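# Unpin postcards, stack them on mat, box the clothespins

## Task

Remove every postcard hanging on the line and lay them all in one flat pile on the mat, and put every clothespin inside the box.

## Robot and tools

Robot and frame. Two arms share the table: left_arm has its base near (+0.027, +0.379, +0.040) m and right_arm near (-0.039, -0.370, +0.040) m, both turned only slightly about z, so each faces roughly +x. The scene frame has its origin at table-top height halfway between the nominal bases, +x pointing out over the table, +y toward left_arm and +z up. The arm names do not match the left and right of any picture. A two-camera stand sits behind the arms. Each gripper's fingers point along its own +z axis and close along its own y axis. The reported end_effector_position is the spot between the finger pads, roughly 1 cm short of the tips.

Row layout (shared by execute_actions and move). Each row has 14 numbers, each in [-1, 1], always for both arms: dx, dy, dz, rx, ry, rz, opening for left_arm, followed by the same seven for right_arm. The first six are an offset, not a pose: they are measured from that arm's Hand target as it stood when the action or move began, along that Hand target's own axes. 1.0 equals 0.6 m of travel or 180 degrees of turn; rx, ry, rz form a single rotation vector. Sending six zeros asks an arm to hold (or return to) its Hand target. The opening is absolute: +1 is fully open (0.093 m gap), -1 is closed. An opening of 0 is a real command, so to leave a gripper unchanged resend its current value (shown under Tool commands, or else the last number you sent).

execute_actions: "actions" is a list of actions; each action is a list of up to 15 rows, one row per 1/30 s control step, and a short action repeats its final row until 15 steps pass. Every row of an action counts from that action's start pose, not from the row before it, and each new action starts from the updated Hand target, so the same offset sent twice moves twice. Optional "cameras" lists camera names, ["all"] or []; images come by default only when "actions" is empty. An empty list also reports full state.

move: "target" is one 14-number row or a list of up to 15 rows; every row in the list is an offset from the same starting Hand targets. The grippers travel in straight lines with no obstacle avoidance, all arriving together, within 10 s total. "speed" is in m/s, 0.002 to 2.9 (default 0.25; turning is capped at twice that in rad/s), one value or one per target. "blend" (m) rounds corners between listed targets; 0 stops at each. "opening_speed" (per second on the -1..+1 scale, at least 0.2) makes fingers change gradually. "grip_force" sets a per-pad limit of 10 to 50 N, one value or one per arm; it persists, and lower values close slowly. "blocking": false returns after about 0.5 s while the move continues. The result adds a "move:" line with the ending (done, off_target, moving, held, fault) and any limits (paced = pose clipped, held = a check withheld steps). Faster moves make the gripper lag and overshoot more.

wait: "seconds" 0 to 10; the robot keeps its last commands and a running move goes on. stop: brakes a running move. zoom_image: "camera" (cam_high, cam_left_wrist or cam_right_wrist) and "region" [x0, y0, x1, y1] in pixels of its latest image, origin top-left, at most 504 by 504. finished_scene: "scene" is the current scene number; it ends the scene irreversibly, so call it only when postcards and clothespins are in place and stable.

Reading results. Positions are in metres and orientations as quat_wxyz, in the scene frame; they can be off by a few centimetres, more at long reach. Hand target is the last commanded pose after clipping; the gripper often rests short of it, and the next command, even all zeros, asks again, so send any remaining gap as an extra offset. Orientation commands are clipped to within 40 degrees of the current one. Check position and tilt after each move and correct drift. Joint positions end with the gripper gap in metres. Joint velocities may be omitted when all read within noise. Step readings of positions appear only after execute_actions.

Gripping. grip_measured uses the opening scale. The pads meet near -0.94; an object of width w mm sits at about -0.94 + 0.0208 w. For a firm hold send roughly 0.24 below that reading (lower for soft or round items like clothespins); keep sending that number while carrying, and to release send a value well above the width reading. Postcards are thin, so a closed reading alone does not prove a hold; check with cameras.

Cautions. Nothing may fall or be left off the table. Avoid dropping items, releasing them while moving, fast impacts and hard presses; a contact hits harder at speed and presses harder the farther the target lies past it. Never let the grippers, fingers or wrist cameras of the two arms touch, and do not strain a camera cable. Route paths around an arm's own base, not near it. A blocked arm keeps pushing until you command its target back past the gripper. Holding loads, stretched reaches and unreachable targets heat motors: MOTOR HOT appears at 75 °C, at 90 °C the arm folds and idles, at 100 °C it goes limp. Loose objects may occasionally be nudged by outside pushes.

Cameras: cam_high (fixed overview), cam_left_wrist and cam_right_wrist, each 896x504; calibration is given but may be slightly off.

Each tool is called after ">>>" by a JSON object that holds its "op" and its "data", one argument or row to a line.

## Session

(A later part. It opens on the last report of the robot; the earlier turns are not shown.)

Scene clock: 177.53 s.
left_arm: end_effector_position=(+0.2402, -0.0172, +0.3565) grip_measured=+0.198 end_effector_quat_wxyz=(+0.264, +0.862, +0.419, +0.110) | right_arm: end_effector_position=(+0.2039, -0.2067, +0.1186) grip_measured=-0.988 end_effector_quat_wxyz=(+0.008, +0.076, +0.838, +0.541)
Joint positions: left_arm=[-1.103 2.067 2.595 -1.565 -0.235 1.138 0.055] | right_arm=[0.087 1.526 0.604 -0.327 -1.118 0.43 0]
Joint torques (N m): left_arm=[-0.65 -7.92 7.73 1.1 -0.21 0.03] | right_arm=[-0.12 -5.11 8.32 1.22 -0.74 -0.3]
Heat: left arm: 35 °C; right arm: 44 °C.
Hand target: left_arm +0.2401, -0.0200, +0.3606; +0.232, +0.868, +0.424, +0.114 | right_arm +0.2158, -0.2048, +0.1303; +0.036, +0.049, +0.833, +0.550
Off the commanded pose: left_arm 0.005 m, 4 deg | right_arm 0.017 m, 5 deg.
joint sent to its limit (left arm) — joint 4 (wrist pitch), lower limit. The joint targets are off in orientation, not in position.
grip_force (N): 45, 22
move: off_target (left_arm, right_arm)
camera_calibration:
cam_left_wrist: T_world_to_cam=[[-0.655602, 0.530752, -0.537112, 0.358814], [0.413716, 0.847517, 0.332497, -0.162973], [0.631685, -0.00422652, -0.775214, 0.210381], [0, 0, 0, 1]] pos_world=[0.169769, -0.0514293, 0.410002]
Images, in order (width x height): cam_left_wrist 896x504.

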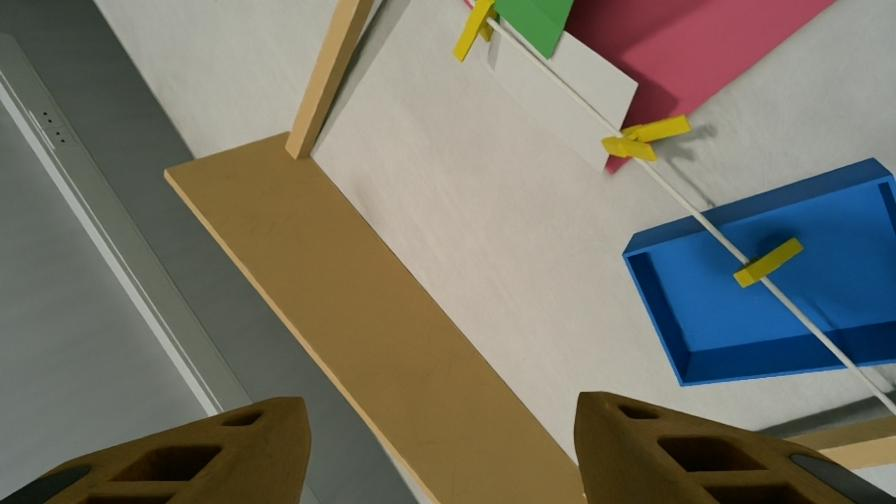

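>>> {"op": "move", "data": {
  "target": [-0.131,0.105,0.022,0,0,0,0.2,0,0,0,0,0,0,-1],
  "cameras": ["cam_left_wrist"],
  "speed": 0.3
}}

>>> {"op": "zoom_image", "data": {
  "camera": "cam_left_wrist",
  "region": [420, 0, 896, 420]
}}

Scene clock: 193.23 s.
left_arm: end_effector_position=(+0.2349, -0.1142, +0.3714) grip_measured=+0.198 end_effector_quat_wxyz=(+0.389, +0.832, +0.381, +0.106) | right_arm: end_effector_position=(+0.2039, -0.2067, +0.1186) grip_measured=-0.988 end_effector_quat_wxyz=(+0.008, +0.076, +0.838, +0.541)
Joint positions: left_arm=[-1.197 2.272 2.837 -1.344 -0.279 1.143 0.055] | right_arm=[0.087 1.526 0.604 -0.327 -1.118 0.43 0]
Joint torques (N m): left_arm=[0.18 -9.32 8.14 1.7 -0.25 0.07] | right_arm=[-0.14 -5.11 8.29 1.22 -0.75 -0.31]
Motor temperatures (°C): left_arm=[23 30 36 32 23 25 23] | right_arm=[23 38 44 34 24 25 24]
Heat: left arm: 36 °C; right arm: 44 °C.
Hand target: left_arm +0.2398, -0.1197, +0.3806; +0.232, +0.868, +0.424, +0.114 | right_arm +0.2158, -0.2048, +0.1303; +0.036, +0.049, +0.833, +0.550
Off the commanded pose: left_arm 0.012 m, 19 deg | right_arm 0.017 m, 5 deg.
elbow stopped short (left arm): the move would have taken joint 3 (elbow) straighter than the controller allows.
grip_force (N): 45, 22
move: off_target (left_arm, right_arm)
camera_calibration:
cam_left_wrist: T_world_to_cam=[[-0.542067, 0.429819, -0.722093, 0.445353], [0.442079, 0.876634, 0.189945, -0.0339579], [0.714653, -0.216259, -0.665209, 0.140262], [0, 0, 0, 1]] pos_world=[0.156185, -0.13132, 0.42134]
Images, in order (width x height): cam_left_wrist 896x504.

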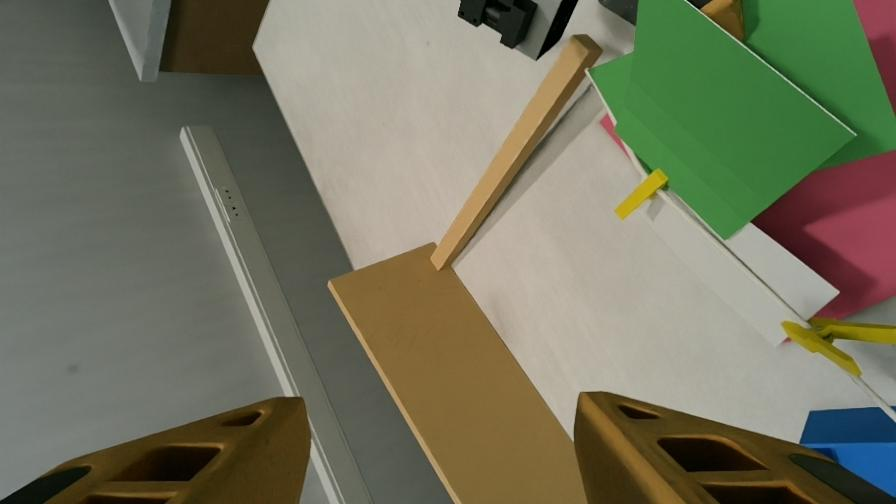

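Scaled by 1.059 from the camera's 896x504 image, which has a finer 1280x720 frame.

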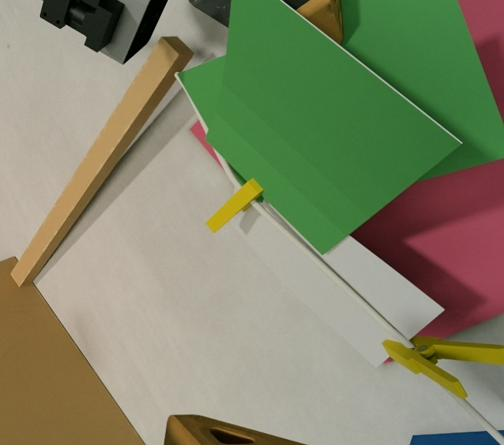

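>>> {"op": "move", "data": {
  "target": [
    [0,0,0,0,0,0,0.2,0.026,-0.047,0.057,0,0,0,-1],
    [0,0,0,0,0,0,0.2,0.0265,-0.105,0.082,0,0,0,-1]
  ],
  "cameras": ["cam_high","cam_left_wrist","cam_right_wrist"],
  "speed": 0.1,
  "blend": [0.005,0]
}}

>>> {"op": "zoom_image", "data": {
  "camera": "cam_high",
  "region": [350, 180, 490, 380]
}}

Scene clock: 212.00 s.
left_arm: end_effector_position=(+0.2350, -0.1143, +0.3715) grip_measured=+0.198 end_effector_quat_wxyz=(+0.389, +0.832, +0.381, +0.106) | right_arm: end_effector_position=(+0.1982, -0.1854, +0.0510) grip_measured=-0.988 end_effector_quat_wxyz=(+0.020, +0.062, +0.835, +0.547)
Joint positions: left_arm=[-1.197 2.272 2.837 -1.343 -0.279 1.144 0.055] | right_arm=[0.179 1.796 0.425 0.314 -1.092 0.604 0]
Joint torques (N m): left_arm=[0.2 -9.31 8.06 1.71 -0.22 0.1] | right_arm=[0.77 -4.82 4.14 1.75 -0.52 -0.05]
Heat: left arm: 36 °C; right arm: 44 °C.
Hand target: left_arm +0.2398, -0.1197, +0.3806; +0.232, +0.868, +0.424, +0.114 | right_arm +0.2030, -0.1825, +0.0529; +0.036, +0.049, +0.833, +0.550
Off the commanded pose: left_arm 0.012 m, 19 deg | right_arm 0.006 m, 2 deg.
elbow stopped short (left arm): the move would have taken joint 3 (elbow) straighter than the controller allows.
grip_force (N): 45, 22
move: off_target (left_arm)
camera_calibration:
cam_left_wrist: T_world_to_cam=[[-0.541299, 0.429677, -0.722754, 0.445662], [0.44211, 0.876601, 0.190025, -0.0339762], [0.715216, -0.216676, -0.664468, 0.139782], [0, 0, 0, 1]] pos_world=[0.156283, -0.131419, 0.421441]
cam_right_wrist: T_world_to_cam=[[-0.0899606, -0.400845, -0.911718, -0.0111444], [-0.936809, -0.276689, 0.214085, 0.162732], [-0.338078, 0.873365, -0.350624, 0.329313], [0, 0, 0, 1]] pos_world=[0.262779, -0.247051, 0.0704659]

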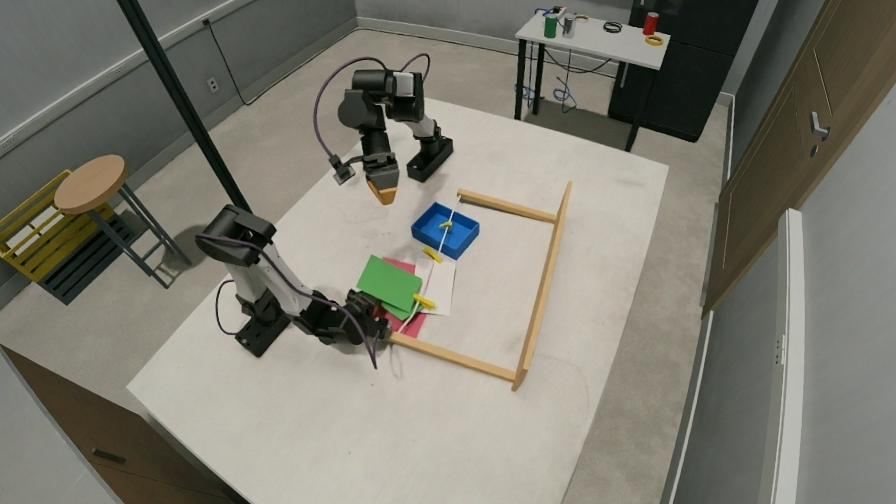

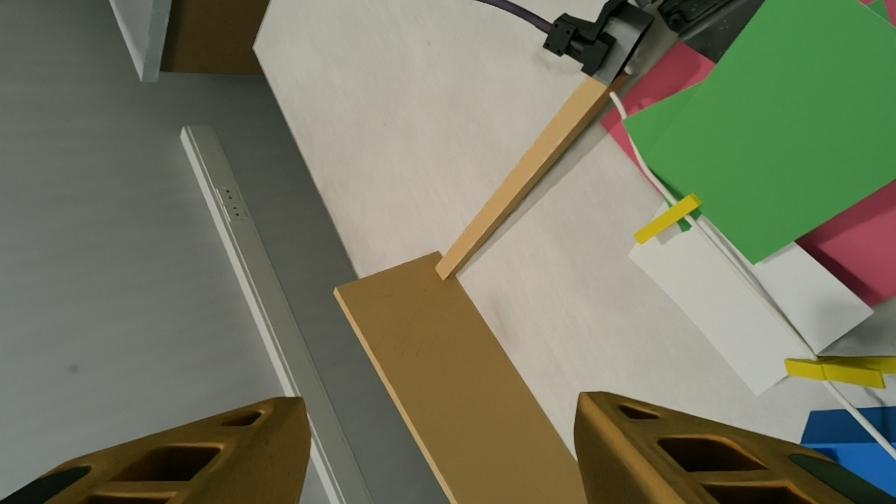

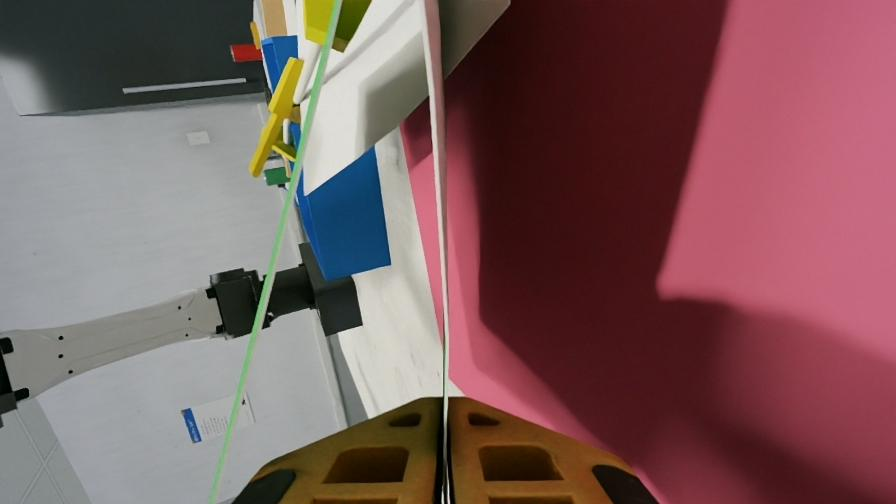

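Scaled by 2.520 from the camera's 896x504 image, which has a finer 1280x720 frame.

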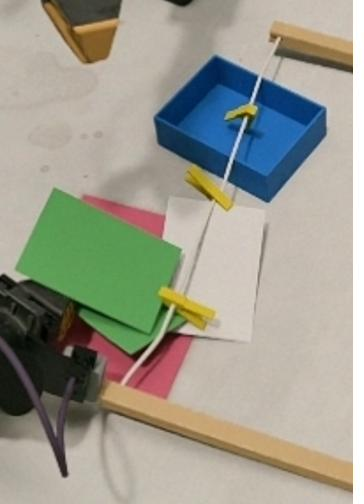

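>>> {"op": "move", "data": {
  "target": [
    [0,0,0,0,0,0,0.2,0,-0.011,0.005,0,0,0,-1],
    [0,0,0,0,0,0,0.2,0,-0.011,0.005,0,0,0,-0.65],
    [0,0,0,0,0,0,0.2,0,-0.011,-0.075,0,0,0,-0.65]
  ],
  "cameras": ["cam_high","cam_left_wrist","cam_right_wrist"],
  "speed": 0.06,
  "opening_speed": 0.3
}}

>>> {"op": "zoom_image", "data": {
  "camera": "cam_high",
  "region": [350, 180, 490, 380]
}}

Scene clock: 223.03 s.
left_arm: end_effector_position=(+0.2350, -0.1143, +0.3715) grip_measured=+0.198 end_effector_quat_wxyz=(+0.389, +0.832, +0.381, +0.106) | right_arm: end_effector_position=(+0.1884, -0.2244, +0.0576) grip_measured=-0.651 end_effector_quat_wxyz=(+0.019, +0.062, +0.835, +0.546)
Joint positions: left_arm=[-1.197 2.272 2.837 -1.343 -0.279 1.144 0.055] | right_arm=[0.002 1.754 0.492 -0.15 -1.152 0.213 0.014]
Joint torques (N m): left_arm=[0.14 -9.35 7.99 1.72 -0.24 0.08] | right_arm=[-0.85 -5.97 6.12 0.67 -0.71 -0.29]
Motor temperatures (°C): left_arm=[23 35 37 34 23 25 23] | right_arm=[23 37 41 34 24 25 24]
Heat: left arm: 37 °C; right arm: 41 °C.
Hand target: left_arm +0.2398, -0.1197, +0.3806; +0.232, +0.868, +0.424, +0.114 | right_arm +0.1976, -0.2260, +0.0645; +0.036, +0.049, +0.833, +0.550
Off the commanded pose: left_arm 0.012 m, 19 deg | right_arm 0.012 m, 3 deg.
elbow stopped short (left arm): the move would have taken joint 3 (elbow) straighter than the controller allows.
grip_force (N): 45, 22
move: off_target (left_arm, right_arm)
camera_calibration:
cam_left_wrist: T_world_to_cam=[[-0.541299, 0.429677, -0.722754, 0.445662], [0.44211, 0.876601, 0.190025, -0.0339762], [0.715216, -0.216676, -0.664468, 0.139782], [0, 0, 0, 1]] pos_world=[0.156283, -0.131419, 0.421441]
cam_right_wrist: T_world_to_cam=[[-0.0910318, -0.401348, -0.911391, -0.021675], [-0.935944, -0.278147, 0.215972, 0.140724], [-0.34018, 0.872671, -0.350319, 0.362558], [0, 0, 0, 1]] pos_world=[0.253072, -0.285951, 0.0768645]

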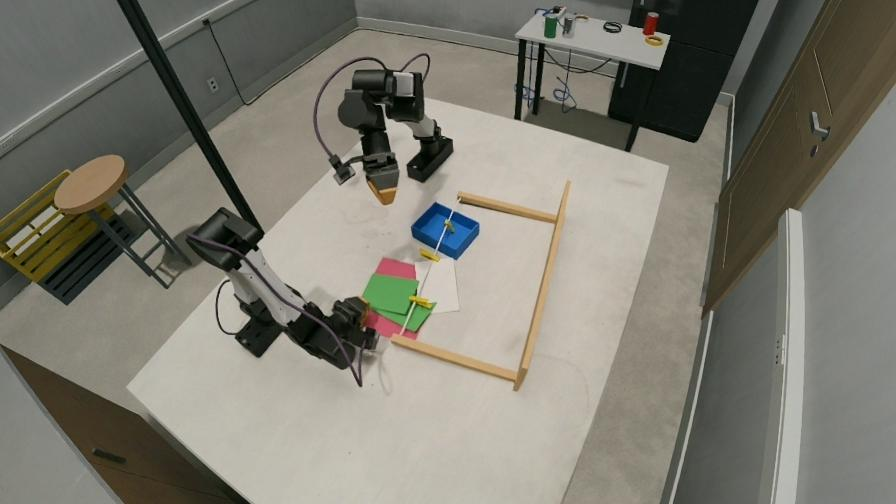

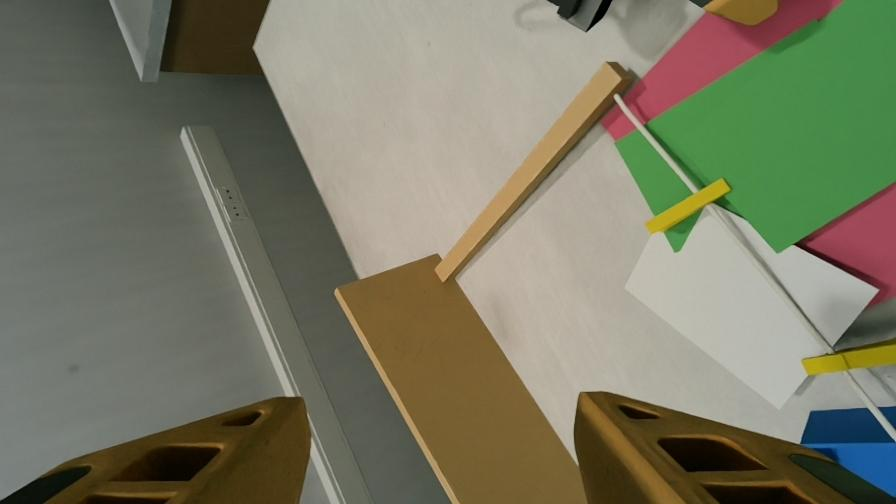

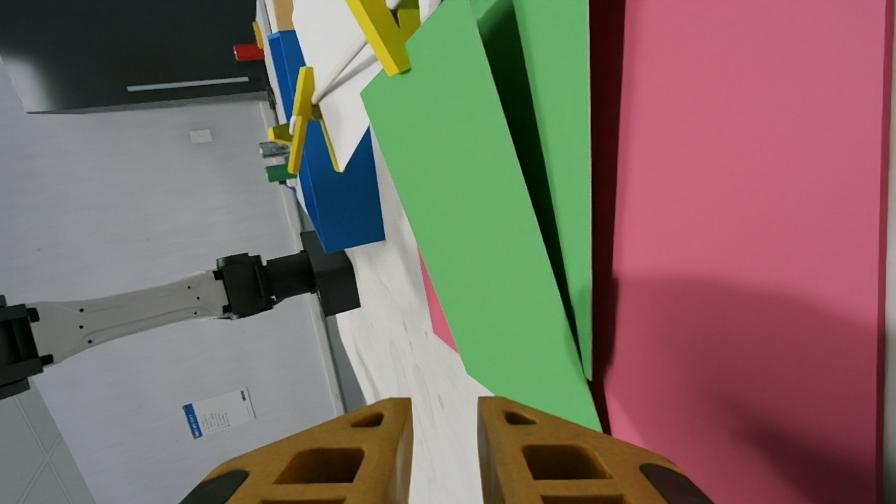

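Scaled by 2.520 from the camera's 896x504 image, which has a finer 1280x720 frame.

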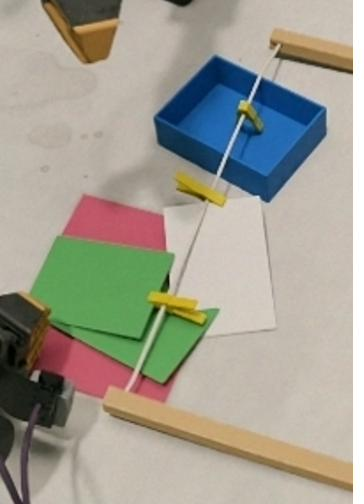

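>>> {"op": "move", "data": {
  "target": [
    [0.248,-0.257,-0.11,0,0,0,0.2,-0.004,0.193,-0.1,0,0,0,-0.65],
    [0.248,-0.257,-0.11,0,0,0,0.2,-0.262,0.1,-0.102,0.369,0.051,-0.073,0.2]
  ],
  "cameras": ["all"],
  "speed": 0.3,
  "blend": [0.02,0]
}}

>>> {"op": "zoom_image", "data": {
  "camera": "cam_high",
  "region": [340, 160, 600, 410]
}}

Scene clock: 318.23 s.
left_arm: end_effector_position=(+0.2020, +0.0963, +0.3588) grip_measured=+0.198 end_effector_quat_wxyz=(+0.230, +0.867, +0.425, +0.118) | right_arm: end_effector_position=(+0.3441, -0.2800, +0.1411) grip_measured=+0.199 end_effector_quat_wxyz=(-0.005, -0.073, +0.997, +0.004)
Joint positions: left_arm=[-1.074 1.578 1.989 -1.513 -0.238 1.153 0.055] | right_arm=[0.266 2.06 1.805 -1.326 -0.009 0.08 0.055]
Joint torques (N m): left_arm=[0.42 -6.58 5.01 1 -0.03 0.06] | right_arm=[0.44 -8.5 9.26 0.32 -0.03 0.08]
Heat: left arm: 38 °C; right arm: 40 °C.
Hand target: left_arm +0.2001, +0.1002, +0.3608; +0.232, +0.868, +0.424, +0.114 | right_arm +0.3492, -0.2778, +0.1447; +0.000, -0.071, +0.997, +0.001
Off the commanded pose: left_arm 0.005 m, 1 deg | right_arm 0.007 m, 1 deg.
grip_force (N): 45, 22
move: done
camera_calibration:
cam_left_wrist: T_world_to_cam=[[-0.674782, 0.553026, -0.488703, 0.2591], [0.405894, 0.831135, 0.380086, -0.258115], [0.616376, 0.0581137, -0.785305, 0.237484], [0, 0, 0, 1]] pos_world=[0.133224, 0.0574381, 0.411226]
cam_right_wrist: T_world_to_cam=[[0.13798, -0.990435, 0.000204533, -0.326025], [-0.888509, -0.12369, 0.441874, 0.247996], [-0.437622, -0.0611517, -0.897077, 0.342488], [0, 0, 0, 1]] pos_world=[0.415212, -0.271288, 0.197722]

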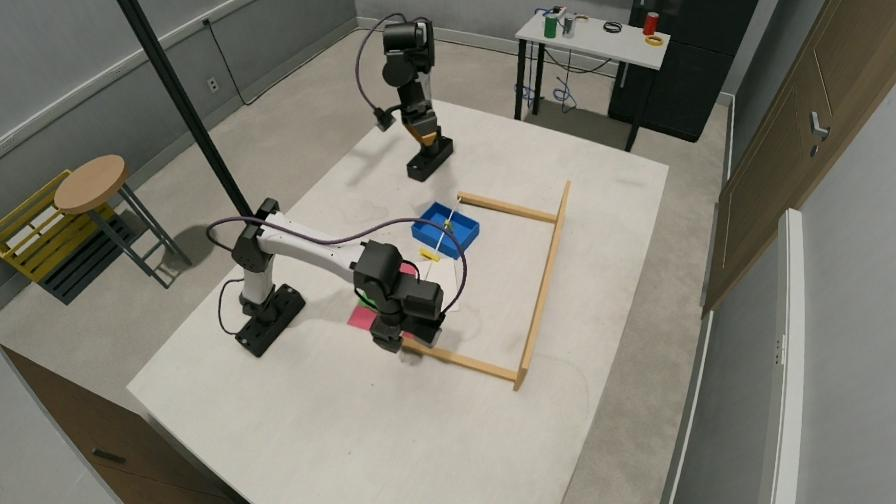

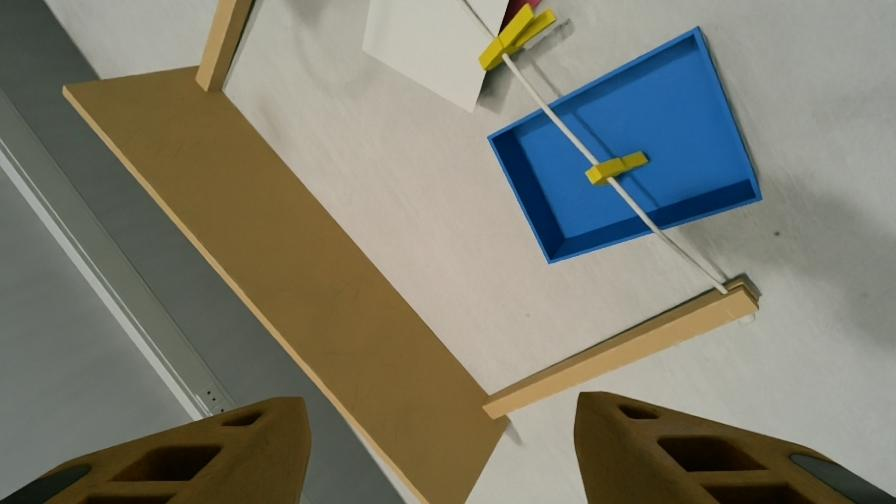

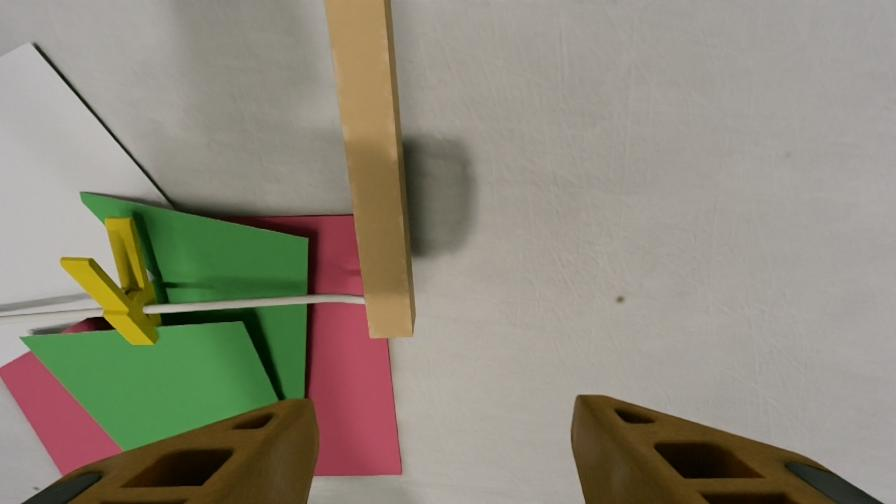

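Scaled by 1.938 from the camera's 896x504 image, which has a finer 1280x720 frame.

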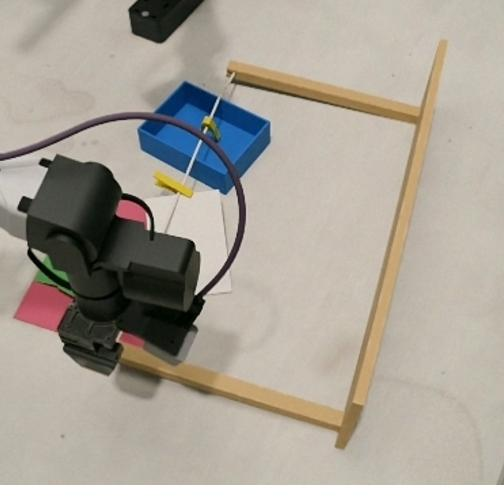

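>>> {"op": "move", "data": {
  "target": [
    [0,0,0,0,0,0,0.2,-0.008,0.0435,0.08,0,0,0,0.2],
    [0,0,0,0,0,0,0.2,-0.008,0.0435,0.197,0,0,0,0.2],
    [0,0,0,0,0,0,0.2,-0.008,0.0435,0.197,0,0,0,-0.9]
  ],
  "cameras": ["cam_left_wrist","cam_right_wrist"],
  "speed": 0.15,
  "blend": [0.02,0,0],
  "grip_force": [45,50]
}}

Scene clock: 330.53 s.
left_arm: end_effector_position=(+0.2020, +0.0963, +0.3588) grip_measured=+0.198 end_effector_quat_wxyz=(+0.230, +0.867, +0.425, +0.118) | right_arm: end_effector_position=(+0.3487, -0.2516, +0.0298) grip_measured=-0.748 end_effector_quat_wxyz=(-0.003, -0.077, +0.997, +0.004)
Joint positions: left_arm=[-1.074 1.578 1.989 -1.513 -0.238 1.153 0.055] | right_arm=[0.331 2.193 1.56 -0.944 -0.009 0.138 0.009]
Joint torques (N m): left_arm=[0.57 -6.68 5.04 1.02 0.01 0.09] | right_arm=[0.23 -9.66 5.9 0.57 -0.03 0.13]
Heat: left arm: 36 °C; right arm: 41 °C.
Hand target: left_arm +0.2001, +0.1002, +0.3608; +0.232, +0.868, +0.424, +0.114 | right_arm +0.3501, -0.2510, +0.0265; +0.000, -0.071, +0.997, +0.001
Off the commanded pose: left_arm 0.005 m, 1 deg | right_arm 0.004 m, 1 deg.
grip_force (N): 45, 50
move: done
camera_calibration:
cam_left_wrist: T_world_to_cam=[[-0.674782, 0.553026, -0.488703, 0.2591], [0.405894, 0.831135, 0.380086, -0.258115], [0.616376, 0.0581137, -0.785305, 0.237484], [0, 0, 0, 1]] pos_world=[0.133224, 0.0574381, 0.411226]
cam_right_wrist: T_world_to_cam=[[0.145186, -0.989404, -0.000172121, -0.300712], [-0.889292, -0.130572, 0.438304, 0.303467], [-0.433682, -0.0634827, -0.898827, 0.244412], [0, 0, 0, 1]] pos_world=[0.419528, -0.242386, 0.0866211]
Images, in order (width x height): cam_left_wrist 896x504, cam_right_wrist 896x504.

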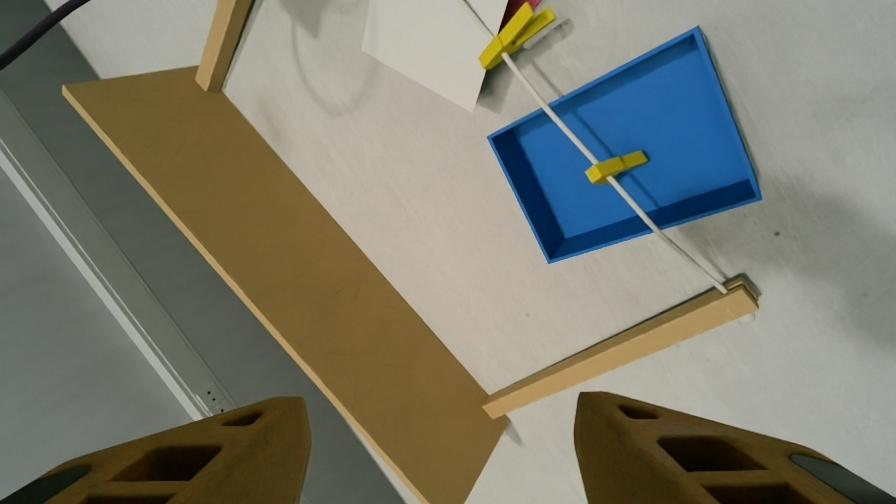

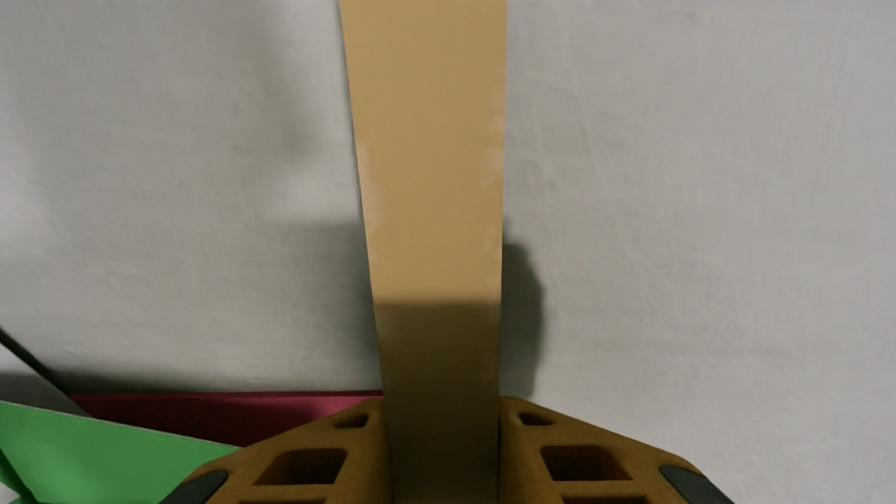

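>>> {"op": "move", "data": {
  "target": [
    [0,0,0,0,0,0,0.2,-0.0418,0,-0.1442,0,-0.111,0,-0.9],
    [0,0,0,0,0,0,0.2,-0.1307,0,-0.2653,0,-0.222,0,-0.9]
  ],
  "cameras": ["all"],
  "speed": 0.1,
  "blend": [0.02,0]
}}

Scene clock: 341.40 s.
left_arm: end_effector_position=(+0.2020, +0.0963, +0.3588) grip_measured=+0.198 end_effector_quat_wxyz=(+0.230, +0.867, +0.425, +0.118) | right_arm: end_effector_position=(+0.3939, -0.2470, +0.1453) grip_measured=-0.727 end_effector_quat_wxyz=(+0.243, -0.078, +0.967, +0.017)
Joint positions: left_arm=[-1.074 1.578 1.989 -1.513 -0.238 1.153 0.055] | right_arm=[0.343 1.837 1.398 -0.644 0.073 0.124 0.01]
Joint torques (N m): left_arm=[0.47 -6.63 4.98 1 0 0.13] | right_arm=[0.29 -12.83 8.09 2.71 0.22 0.05]
Heat: left arm: 35 °C; right arm: 41 °C.
Hand target: left_arm +0.2001, +0.1002, +0.3608; +0.232, +0.868, +0.424, +0.114 | right_arm +0.4278, -0.2401, +0.1857; +0.341, -0.066, +0.937, +0.025
Off the commanded pose: left_arm 0.005 m, 1 deg | right_arm 0.053 m, 12 deg.
grip_force (N): 45, 50
move: off_target (right_arm)
camera_calibration:
cam_left_wrist: T_world_to_cam=[[-0.674782, 0.553026, -0.488703, 0.2591], [0.405894, 0.831135, 0.380086, -0.258115], [0.616376, 0.0581137, -0.785305, 0.237484], [0, 0, 0, 1]] pos_world=[0.133224, 0.0574381, 0.411226]
cam_right_wrist: T_world_to_cam=[[0.148811, -0.988819, 0.00961025, -0.30553], [-0.987763, -0.149097, -0.0457637, 0.398195], [0.0466849, -0.00268251, -0.998906, 0.208521], [0, 0, 0, 1]] pos_world=[0.429054, -0.242185, 0.229452]

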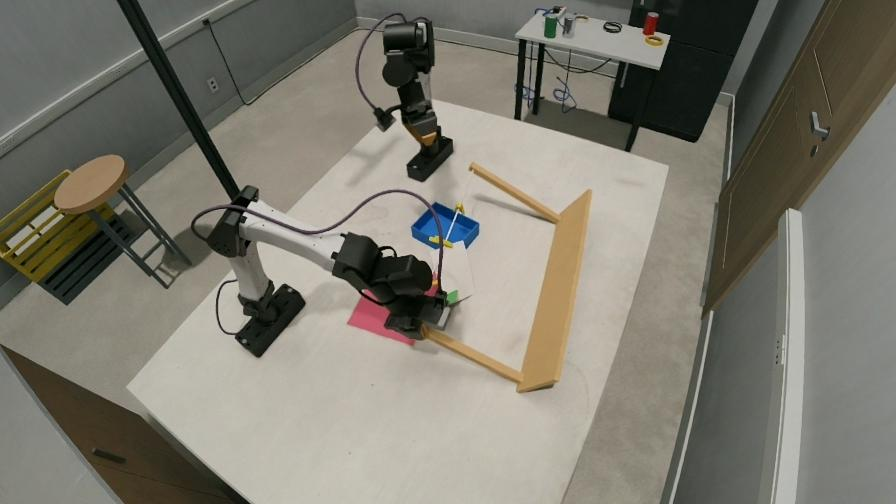

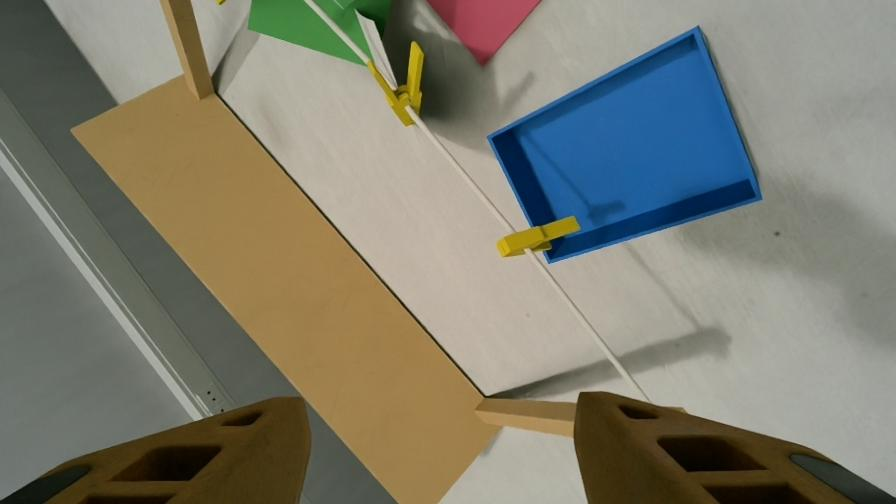

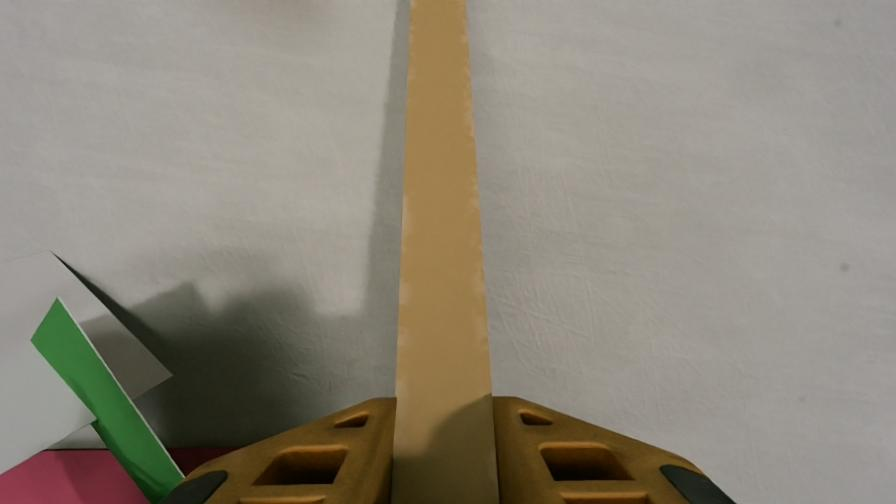

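>>> {"op": "move", "data": {
  "target": [
    [0,0,0,0,0,0,0.2,-0.149,0,0.016,0,-0.111,0,-0.9],
    [0,0,0,0,0,0,0.2,-0.2527,0,0.0615,0,-0.194,0,-0.9]
  ],
  "cameras": ["all"],
  "speed": 0.07,
  "blend": [0.02,0]
}}

Scene clock: 358.17 s.
left_arm: end_effector_position=(+0.2020, +0.0963, +0.3588) grip_measured=+0.198 end_effector_quat_wxyz=(+0.230, +0.867, +0.425, +0.118) | right_arm: end_effector_position=(+0.4986, -0.2238, +0.1652) grip_measured=-0.727 end_effector_quat_wxyz=(+0.451, -0.106, +0.886, +0.028)
Joint positions: left_arm=[-1.074 1.578 1.989 -1.513 -0.238 1.153 0.055] | right_arm=[0.331 1.984 1.393 -0.045 0.088 0.008 0.01]
Joint torques (N m): left_arm=[0.43 -6.58 4.96 0.97 0 0.08] | right_arm=[-1.62 -11.82 13.31 4.43 0.26 0.33]
Motor temperatures (°C): left_arm=[23 33 35 34 23 25 22] | right_arm=[23 45 41 37 24 25 25]
Heat: left arm: 35 °C; right arm: 45 °C.
Hand target: left_arm +0.2001, +0.1002, +0.3608; +0.232, +0.868, +0.424, +0.114 | right_arm +0.5663, -0.2204, +0.2548; +0.606, -0.056, +0.792, +0.044
Off the commanded pose: left_arm 0.005 m, 1 deg | right_arm 0.112 m, 22 deg.
grip_force (N): 45, 50
move: off_target (right_arm)
camera_calibration:
cam_left_wrist: T_world_to_cam=[[-0.674782, 0.553026, -0.488703, 0.2591], [0.405894, 0.831135, 0.380086, -0.258115], [0.616376, 0.0581137, -0.785305, 0.237484], [0, 0, 0, 1]] pos_world=[0.133224, 0.0574381, 0.411226]
cam_right_wrist: T_world_to_cam=[[0.203055, -0.978175, 0.0440641, -0.32871], [-0.86, -0.199678, -0.469605, 0.500939], [0.468155, 0.0574604, -0.881776, 0.00750788], [0, 0, 0, 1]] pos_world=[0.494039, -0.221941, 0.256348]

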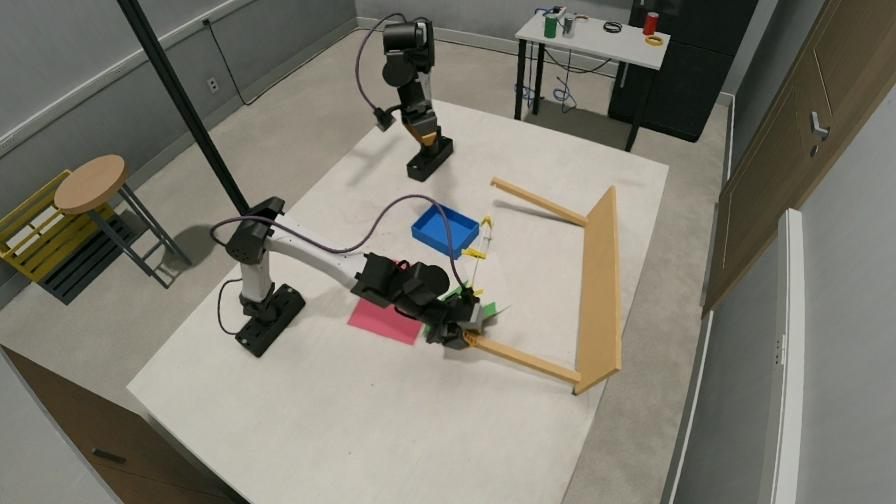

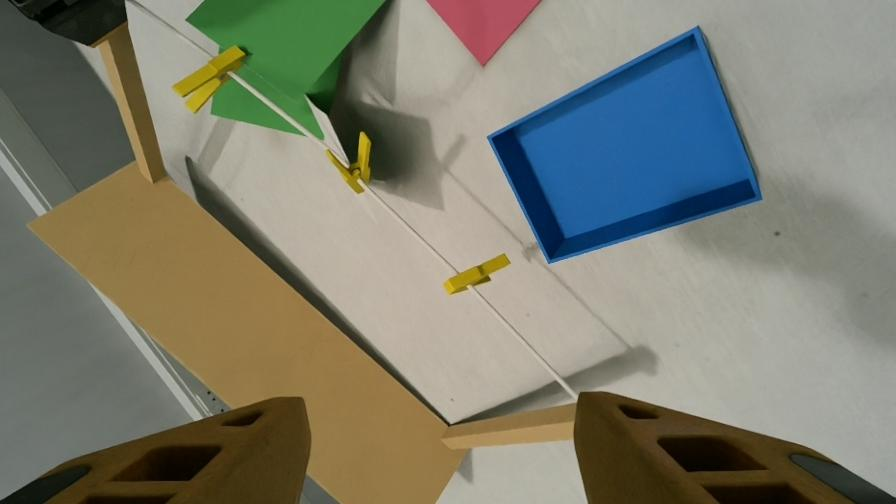

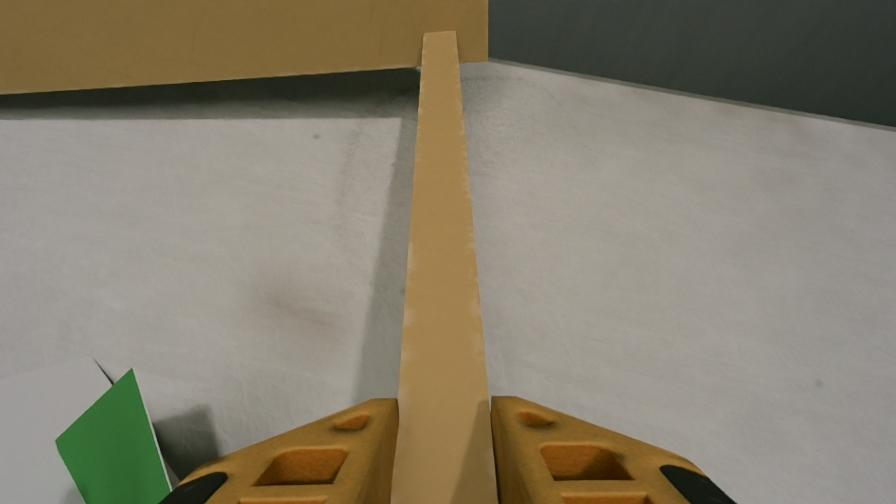

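>>> {"op": "move", "data": {
  "target": [0,0,0,0,0,0,0.2,0.292,-0.001,-0.219,0,0.194,0,-0.9],
  "cameras": ["all"],
  "speed": 0.08
}}

Scene clock: 380.83 s.
left_arm: end_effector_position=(+0.2020, +0.0963, +0.3588) grip_measured=+0.198 end_effector_quat_wxyz=(+0.230, +0.867, +0.425, +0.118) | right_arm: end_effector_position=(+0.4193, -0.2444, +0.1335) grip_measured=-0.727 end_effector_quat_wxyz=(+0.383, -0.055, +0.922, +0.030)
Joint positions: left_arm=[-1.074 1.578 1.989 -1.513 -0.238 1.153 0.055] | right_arm=[0.349 1.788 1.11 -0.113 0.121 0.14 0.01]
Joint torques (N m): left_arm=[0.54 -6.58 4.98 1 0.01 0.06] | right_arm=[0.91 -10.21 5.37 1.01 -0.12 -0.06]
Motor temperatures (°C): left_arm=[23 32 34 34 23 25 22] | right_arm=[23 51 45 47 24 25 26]
Heat: left arm: 34 °C; right arm: 51 °C.
Hand target: left_arm +0.2001, +0.1002, +0.3608; +0.232, +0.868, +0.424, +0.114 | right_arm +0.3956, -0.2453, +0.1200; +0.341, -0.066, +0.937, +0.025
Off the commanded pose: left_arm 0.005 m, 1 deg | right_arm 0.027 m, 5 deg.
grip_force (N): 45, 50
move: off_target (right_arm)
camera_calibration:
cam_left_wrist: T_world_to_cam=[[-0.674782, 0.553026, -0.488703, 0.2591], [0.405894, 0.831135, 0.380086, -0.258115], [0.616376, 0.0581137, -0.785305, 0.237484], [0, 0, 0, 1]] pos_world=[0.133224, 0.0574381, 0.411226]
cam_right_wrist: T_world_to_cam=[[0.114189, -0.993375, -0.0128805, -0.290162], [-0.937042, -0.103389, -0.333562, 0.451401], [0.33002, 0.0501588, -0.94264, 0.0821554], [0, 0, 0, 1]] pos_world=[0.429002, -0.245691, 0.224276]

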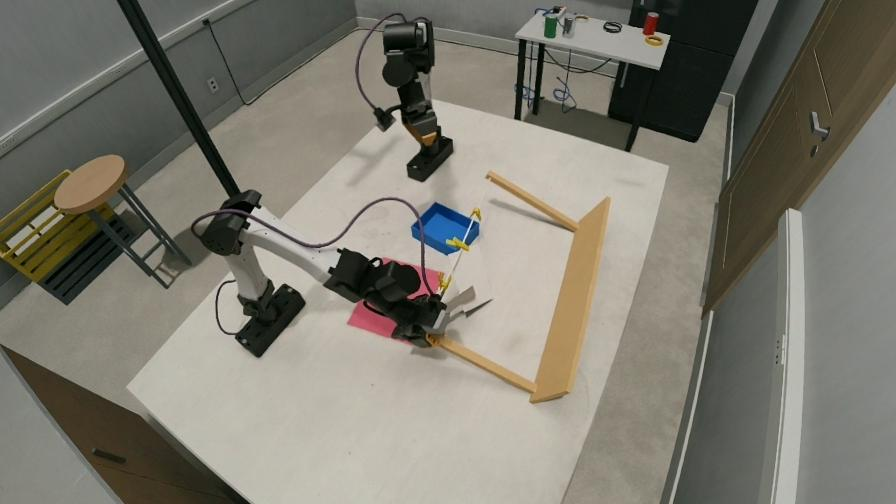

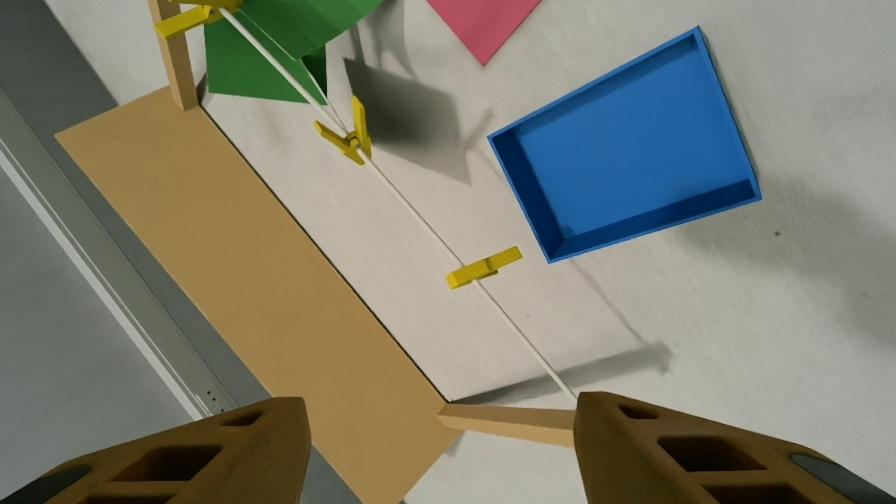

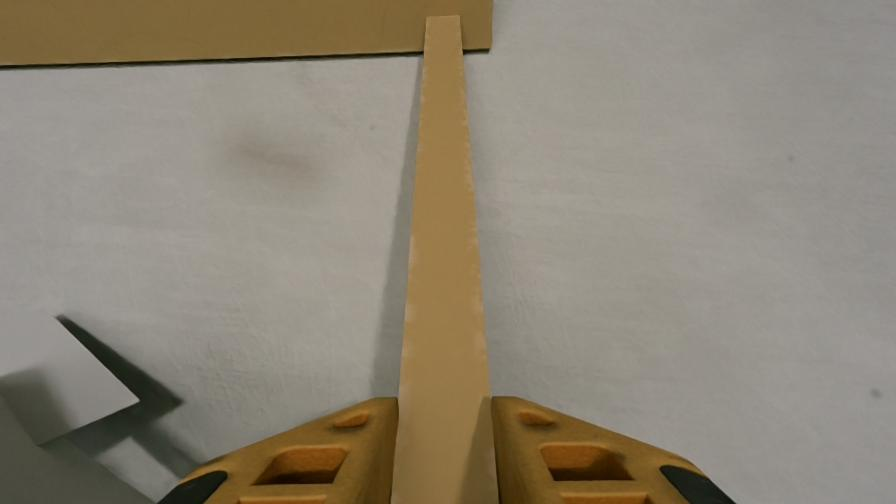

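>>> {"op": "move", "data": {
  "target": [
    [0,0,0,0,0,0,0.2,-0.1537,0,-0.016,0,-0.06,0,-0.9],
    [0,0,0,0,0,0,0.2,-0.268,0,-0.0108,0,-0.12,0,-0.9]
  ],
  "cameras": ["cam_high","cam_right_wrist"],
  "speed": 0.07,
  "blend": [0.02,0]
}}

Scene clock: 404.43 s.
left_arm: end_effector_position=(+0.2020, +0.0963, +0.3588) grip_measured=+0.198 end_effector_quat_wxyz=(+0.230, +0.867, +0.425, +0.118) | right_arm: end_effector_position=(+0.4529, -0.2382, +0.1594) grip_measured=-0.727 end_effector_quat_wxyz=(+0.384, -0.072, +0.920, +0.026)
Joint positions: left_arm=[-1.074 1.578 1.989 -1.513 -0.238 1.153 0.055] | right_arm=[0.336 1.871 1.325 -0.241 0.107 0.095 0.01]
Joint torques (N m): left_arm=[0.53 -6.63 5.07 0.99 0.03 0.08] | right_arm=[-0.69 -10.07 14.02 3.65 0.19 -0.22]
Motor temperatures (°C): left_arm=[23 32 33 34 23 25 22] | right_arm=[23 50 43 40 24 25 26]
Heat: left arm: 34 °C; right arm: 50 °C.
Hand target: left_arm +0.2001, +0.1002, +0.3608; +0.232, +0.868, +0.424, +0.114 | right_arm +0.5135, -0.2285, +0.2283; +0.510, -0.061, +0.857, +0.037
Off the commanded pose: left_arm 0.005 m, 1 deg | right_arm 0.092 m, 16 deg.
grip_force (N): 45, 50
move: off_target (right_arm)
camera_calibration:
cam_right_wrist: T_world_to_cam=[[0.142139, -0.98981, 0.00854887, -0.302782], [-0.931904, -0.136725, -0.335948, 0.482243], [0.333694, 0.0397847, -0.941842, 0.090877], [0, 0, 0, 1]] pos_world=[0.462116, -0.237377, 0.250189]
Images, in order (width x height): cam_high 896x504, cam_right_wrist 896x504.

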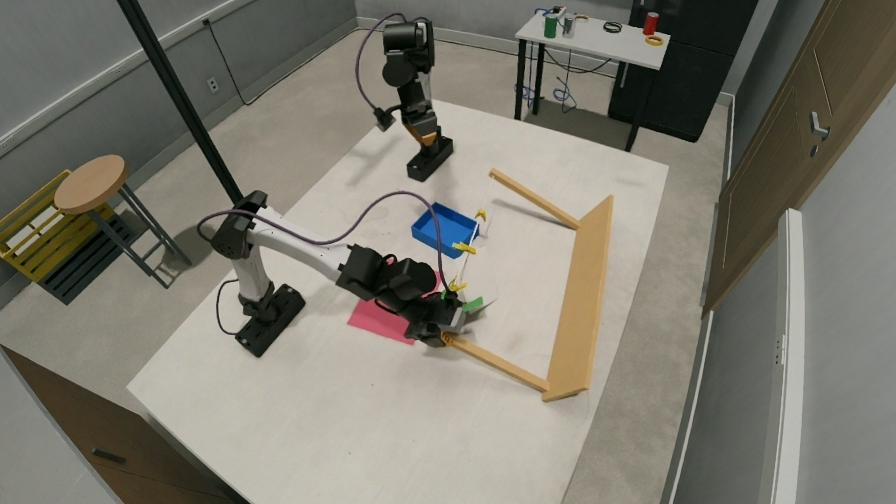

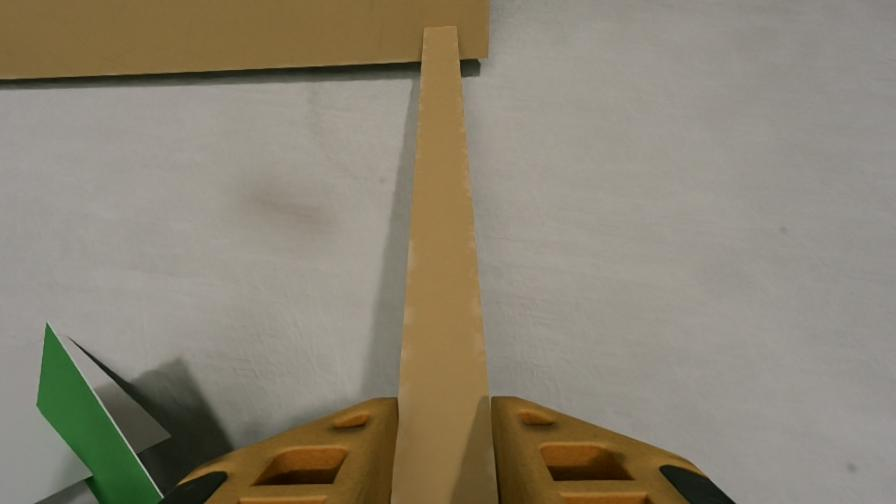

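>>> {"op": "move", "data": {
  "target": [0,0,0,0,0,0,0.2,0.165,0,-0.032,0,0.244,0,-0.9],
  "cameras": ["cam_high","cam_right_wrist"],
  "speed": 0.12
}}

Scene clock: 431.93 s.
left_arm: end_effector_position=(+0.2020, +0.0963, +0.3588) grip_measured=+0.198 end_effector_quat_wxyz=(+0.230, +0.867, +0.425, +0.118) | right_arm: end_effector_position=(+0.4593, -0.2370, +0.1741) grip_measured=-0.727 end_effector_quat_wxyz=(+0.195, -0.069, +0.978, +0.013)
Joint positions: left_arm=[-1.074 1.578 1.989 -1.513 -0.238 1.153 0.055] | right_arm=[0.317 2.191 2.067 -1.057 0.054 0.127 0.01]
Joint torques (N m): left_arm=[0.49 -6.61 5 0.97 0 0.08] | right_arm=[-0.13 -7.46 7.43 0.81 -0.21 0]
Motor temperatures (°C): left_arm=[23 32 33 34 23 25 22] | right_arm=[23 49 49 47 24 25 26]
Heat: left arm: 34 °C; right arm: 49 °C.
Hand target: left_arm +0.2001, +0.1002, +0.3608; +0.232, +0.868, +0.424, +0.114 | right_arm +0.4501, -0.2375, +0.1504; +0.153, -0.070, +0.986, +0.012
Off the commanded pose: left_arm 0.005 m, 1 deg | right_arm 0.025 m, 5 deg.
grip_force (N): 45, 50
move: off_target (right_arm)
camera_calibration:
cam_right_wrist: T_world_to_cam=[[0.129734, -0.991533, 0.00561141, -0.296715], [-0.990134, -0.129245, 0.0541376, 0.453942], [-0.0529539, -0.0125795, -0.998518, 0.277646], [0, 0, 0, 1]] pos_world=[0.50266, -0.23204, 0.254324]
Images, in order (width x height): cam_high 896x504, cam_right_wrist 896x504.

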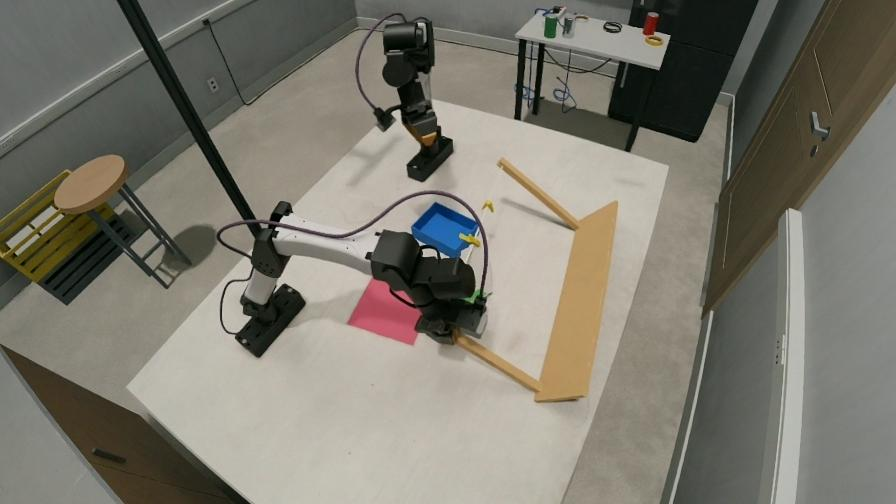

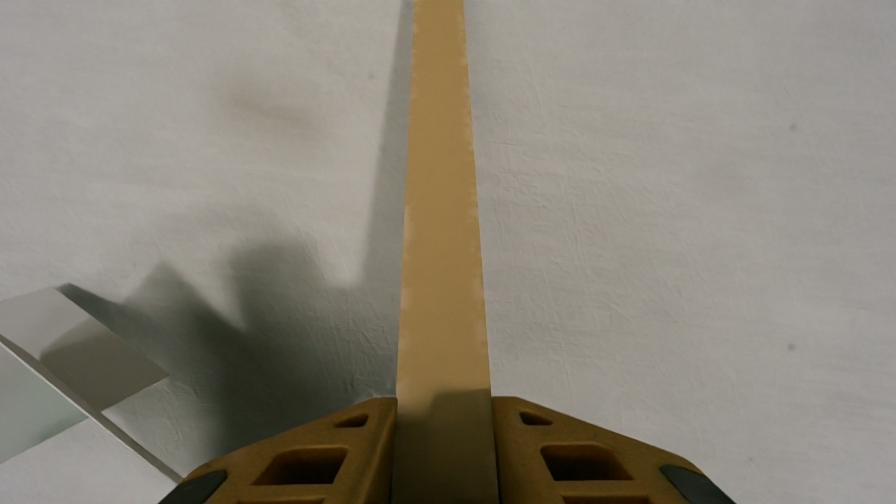

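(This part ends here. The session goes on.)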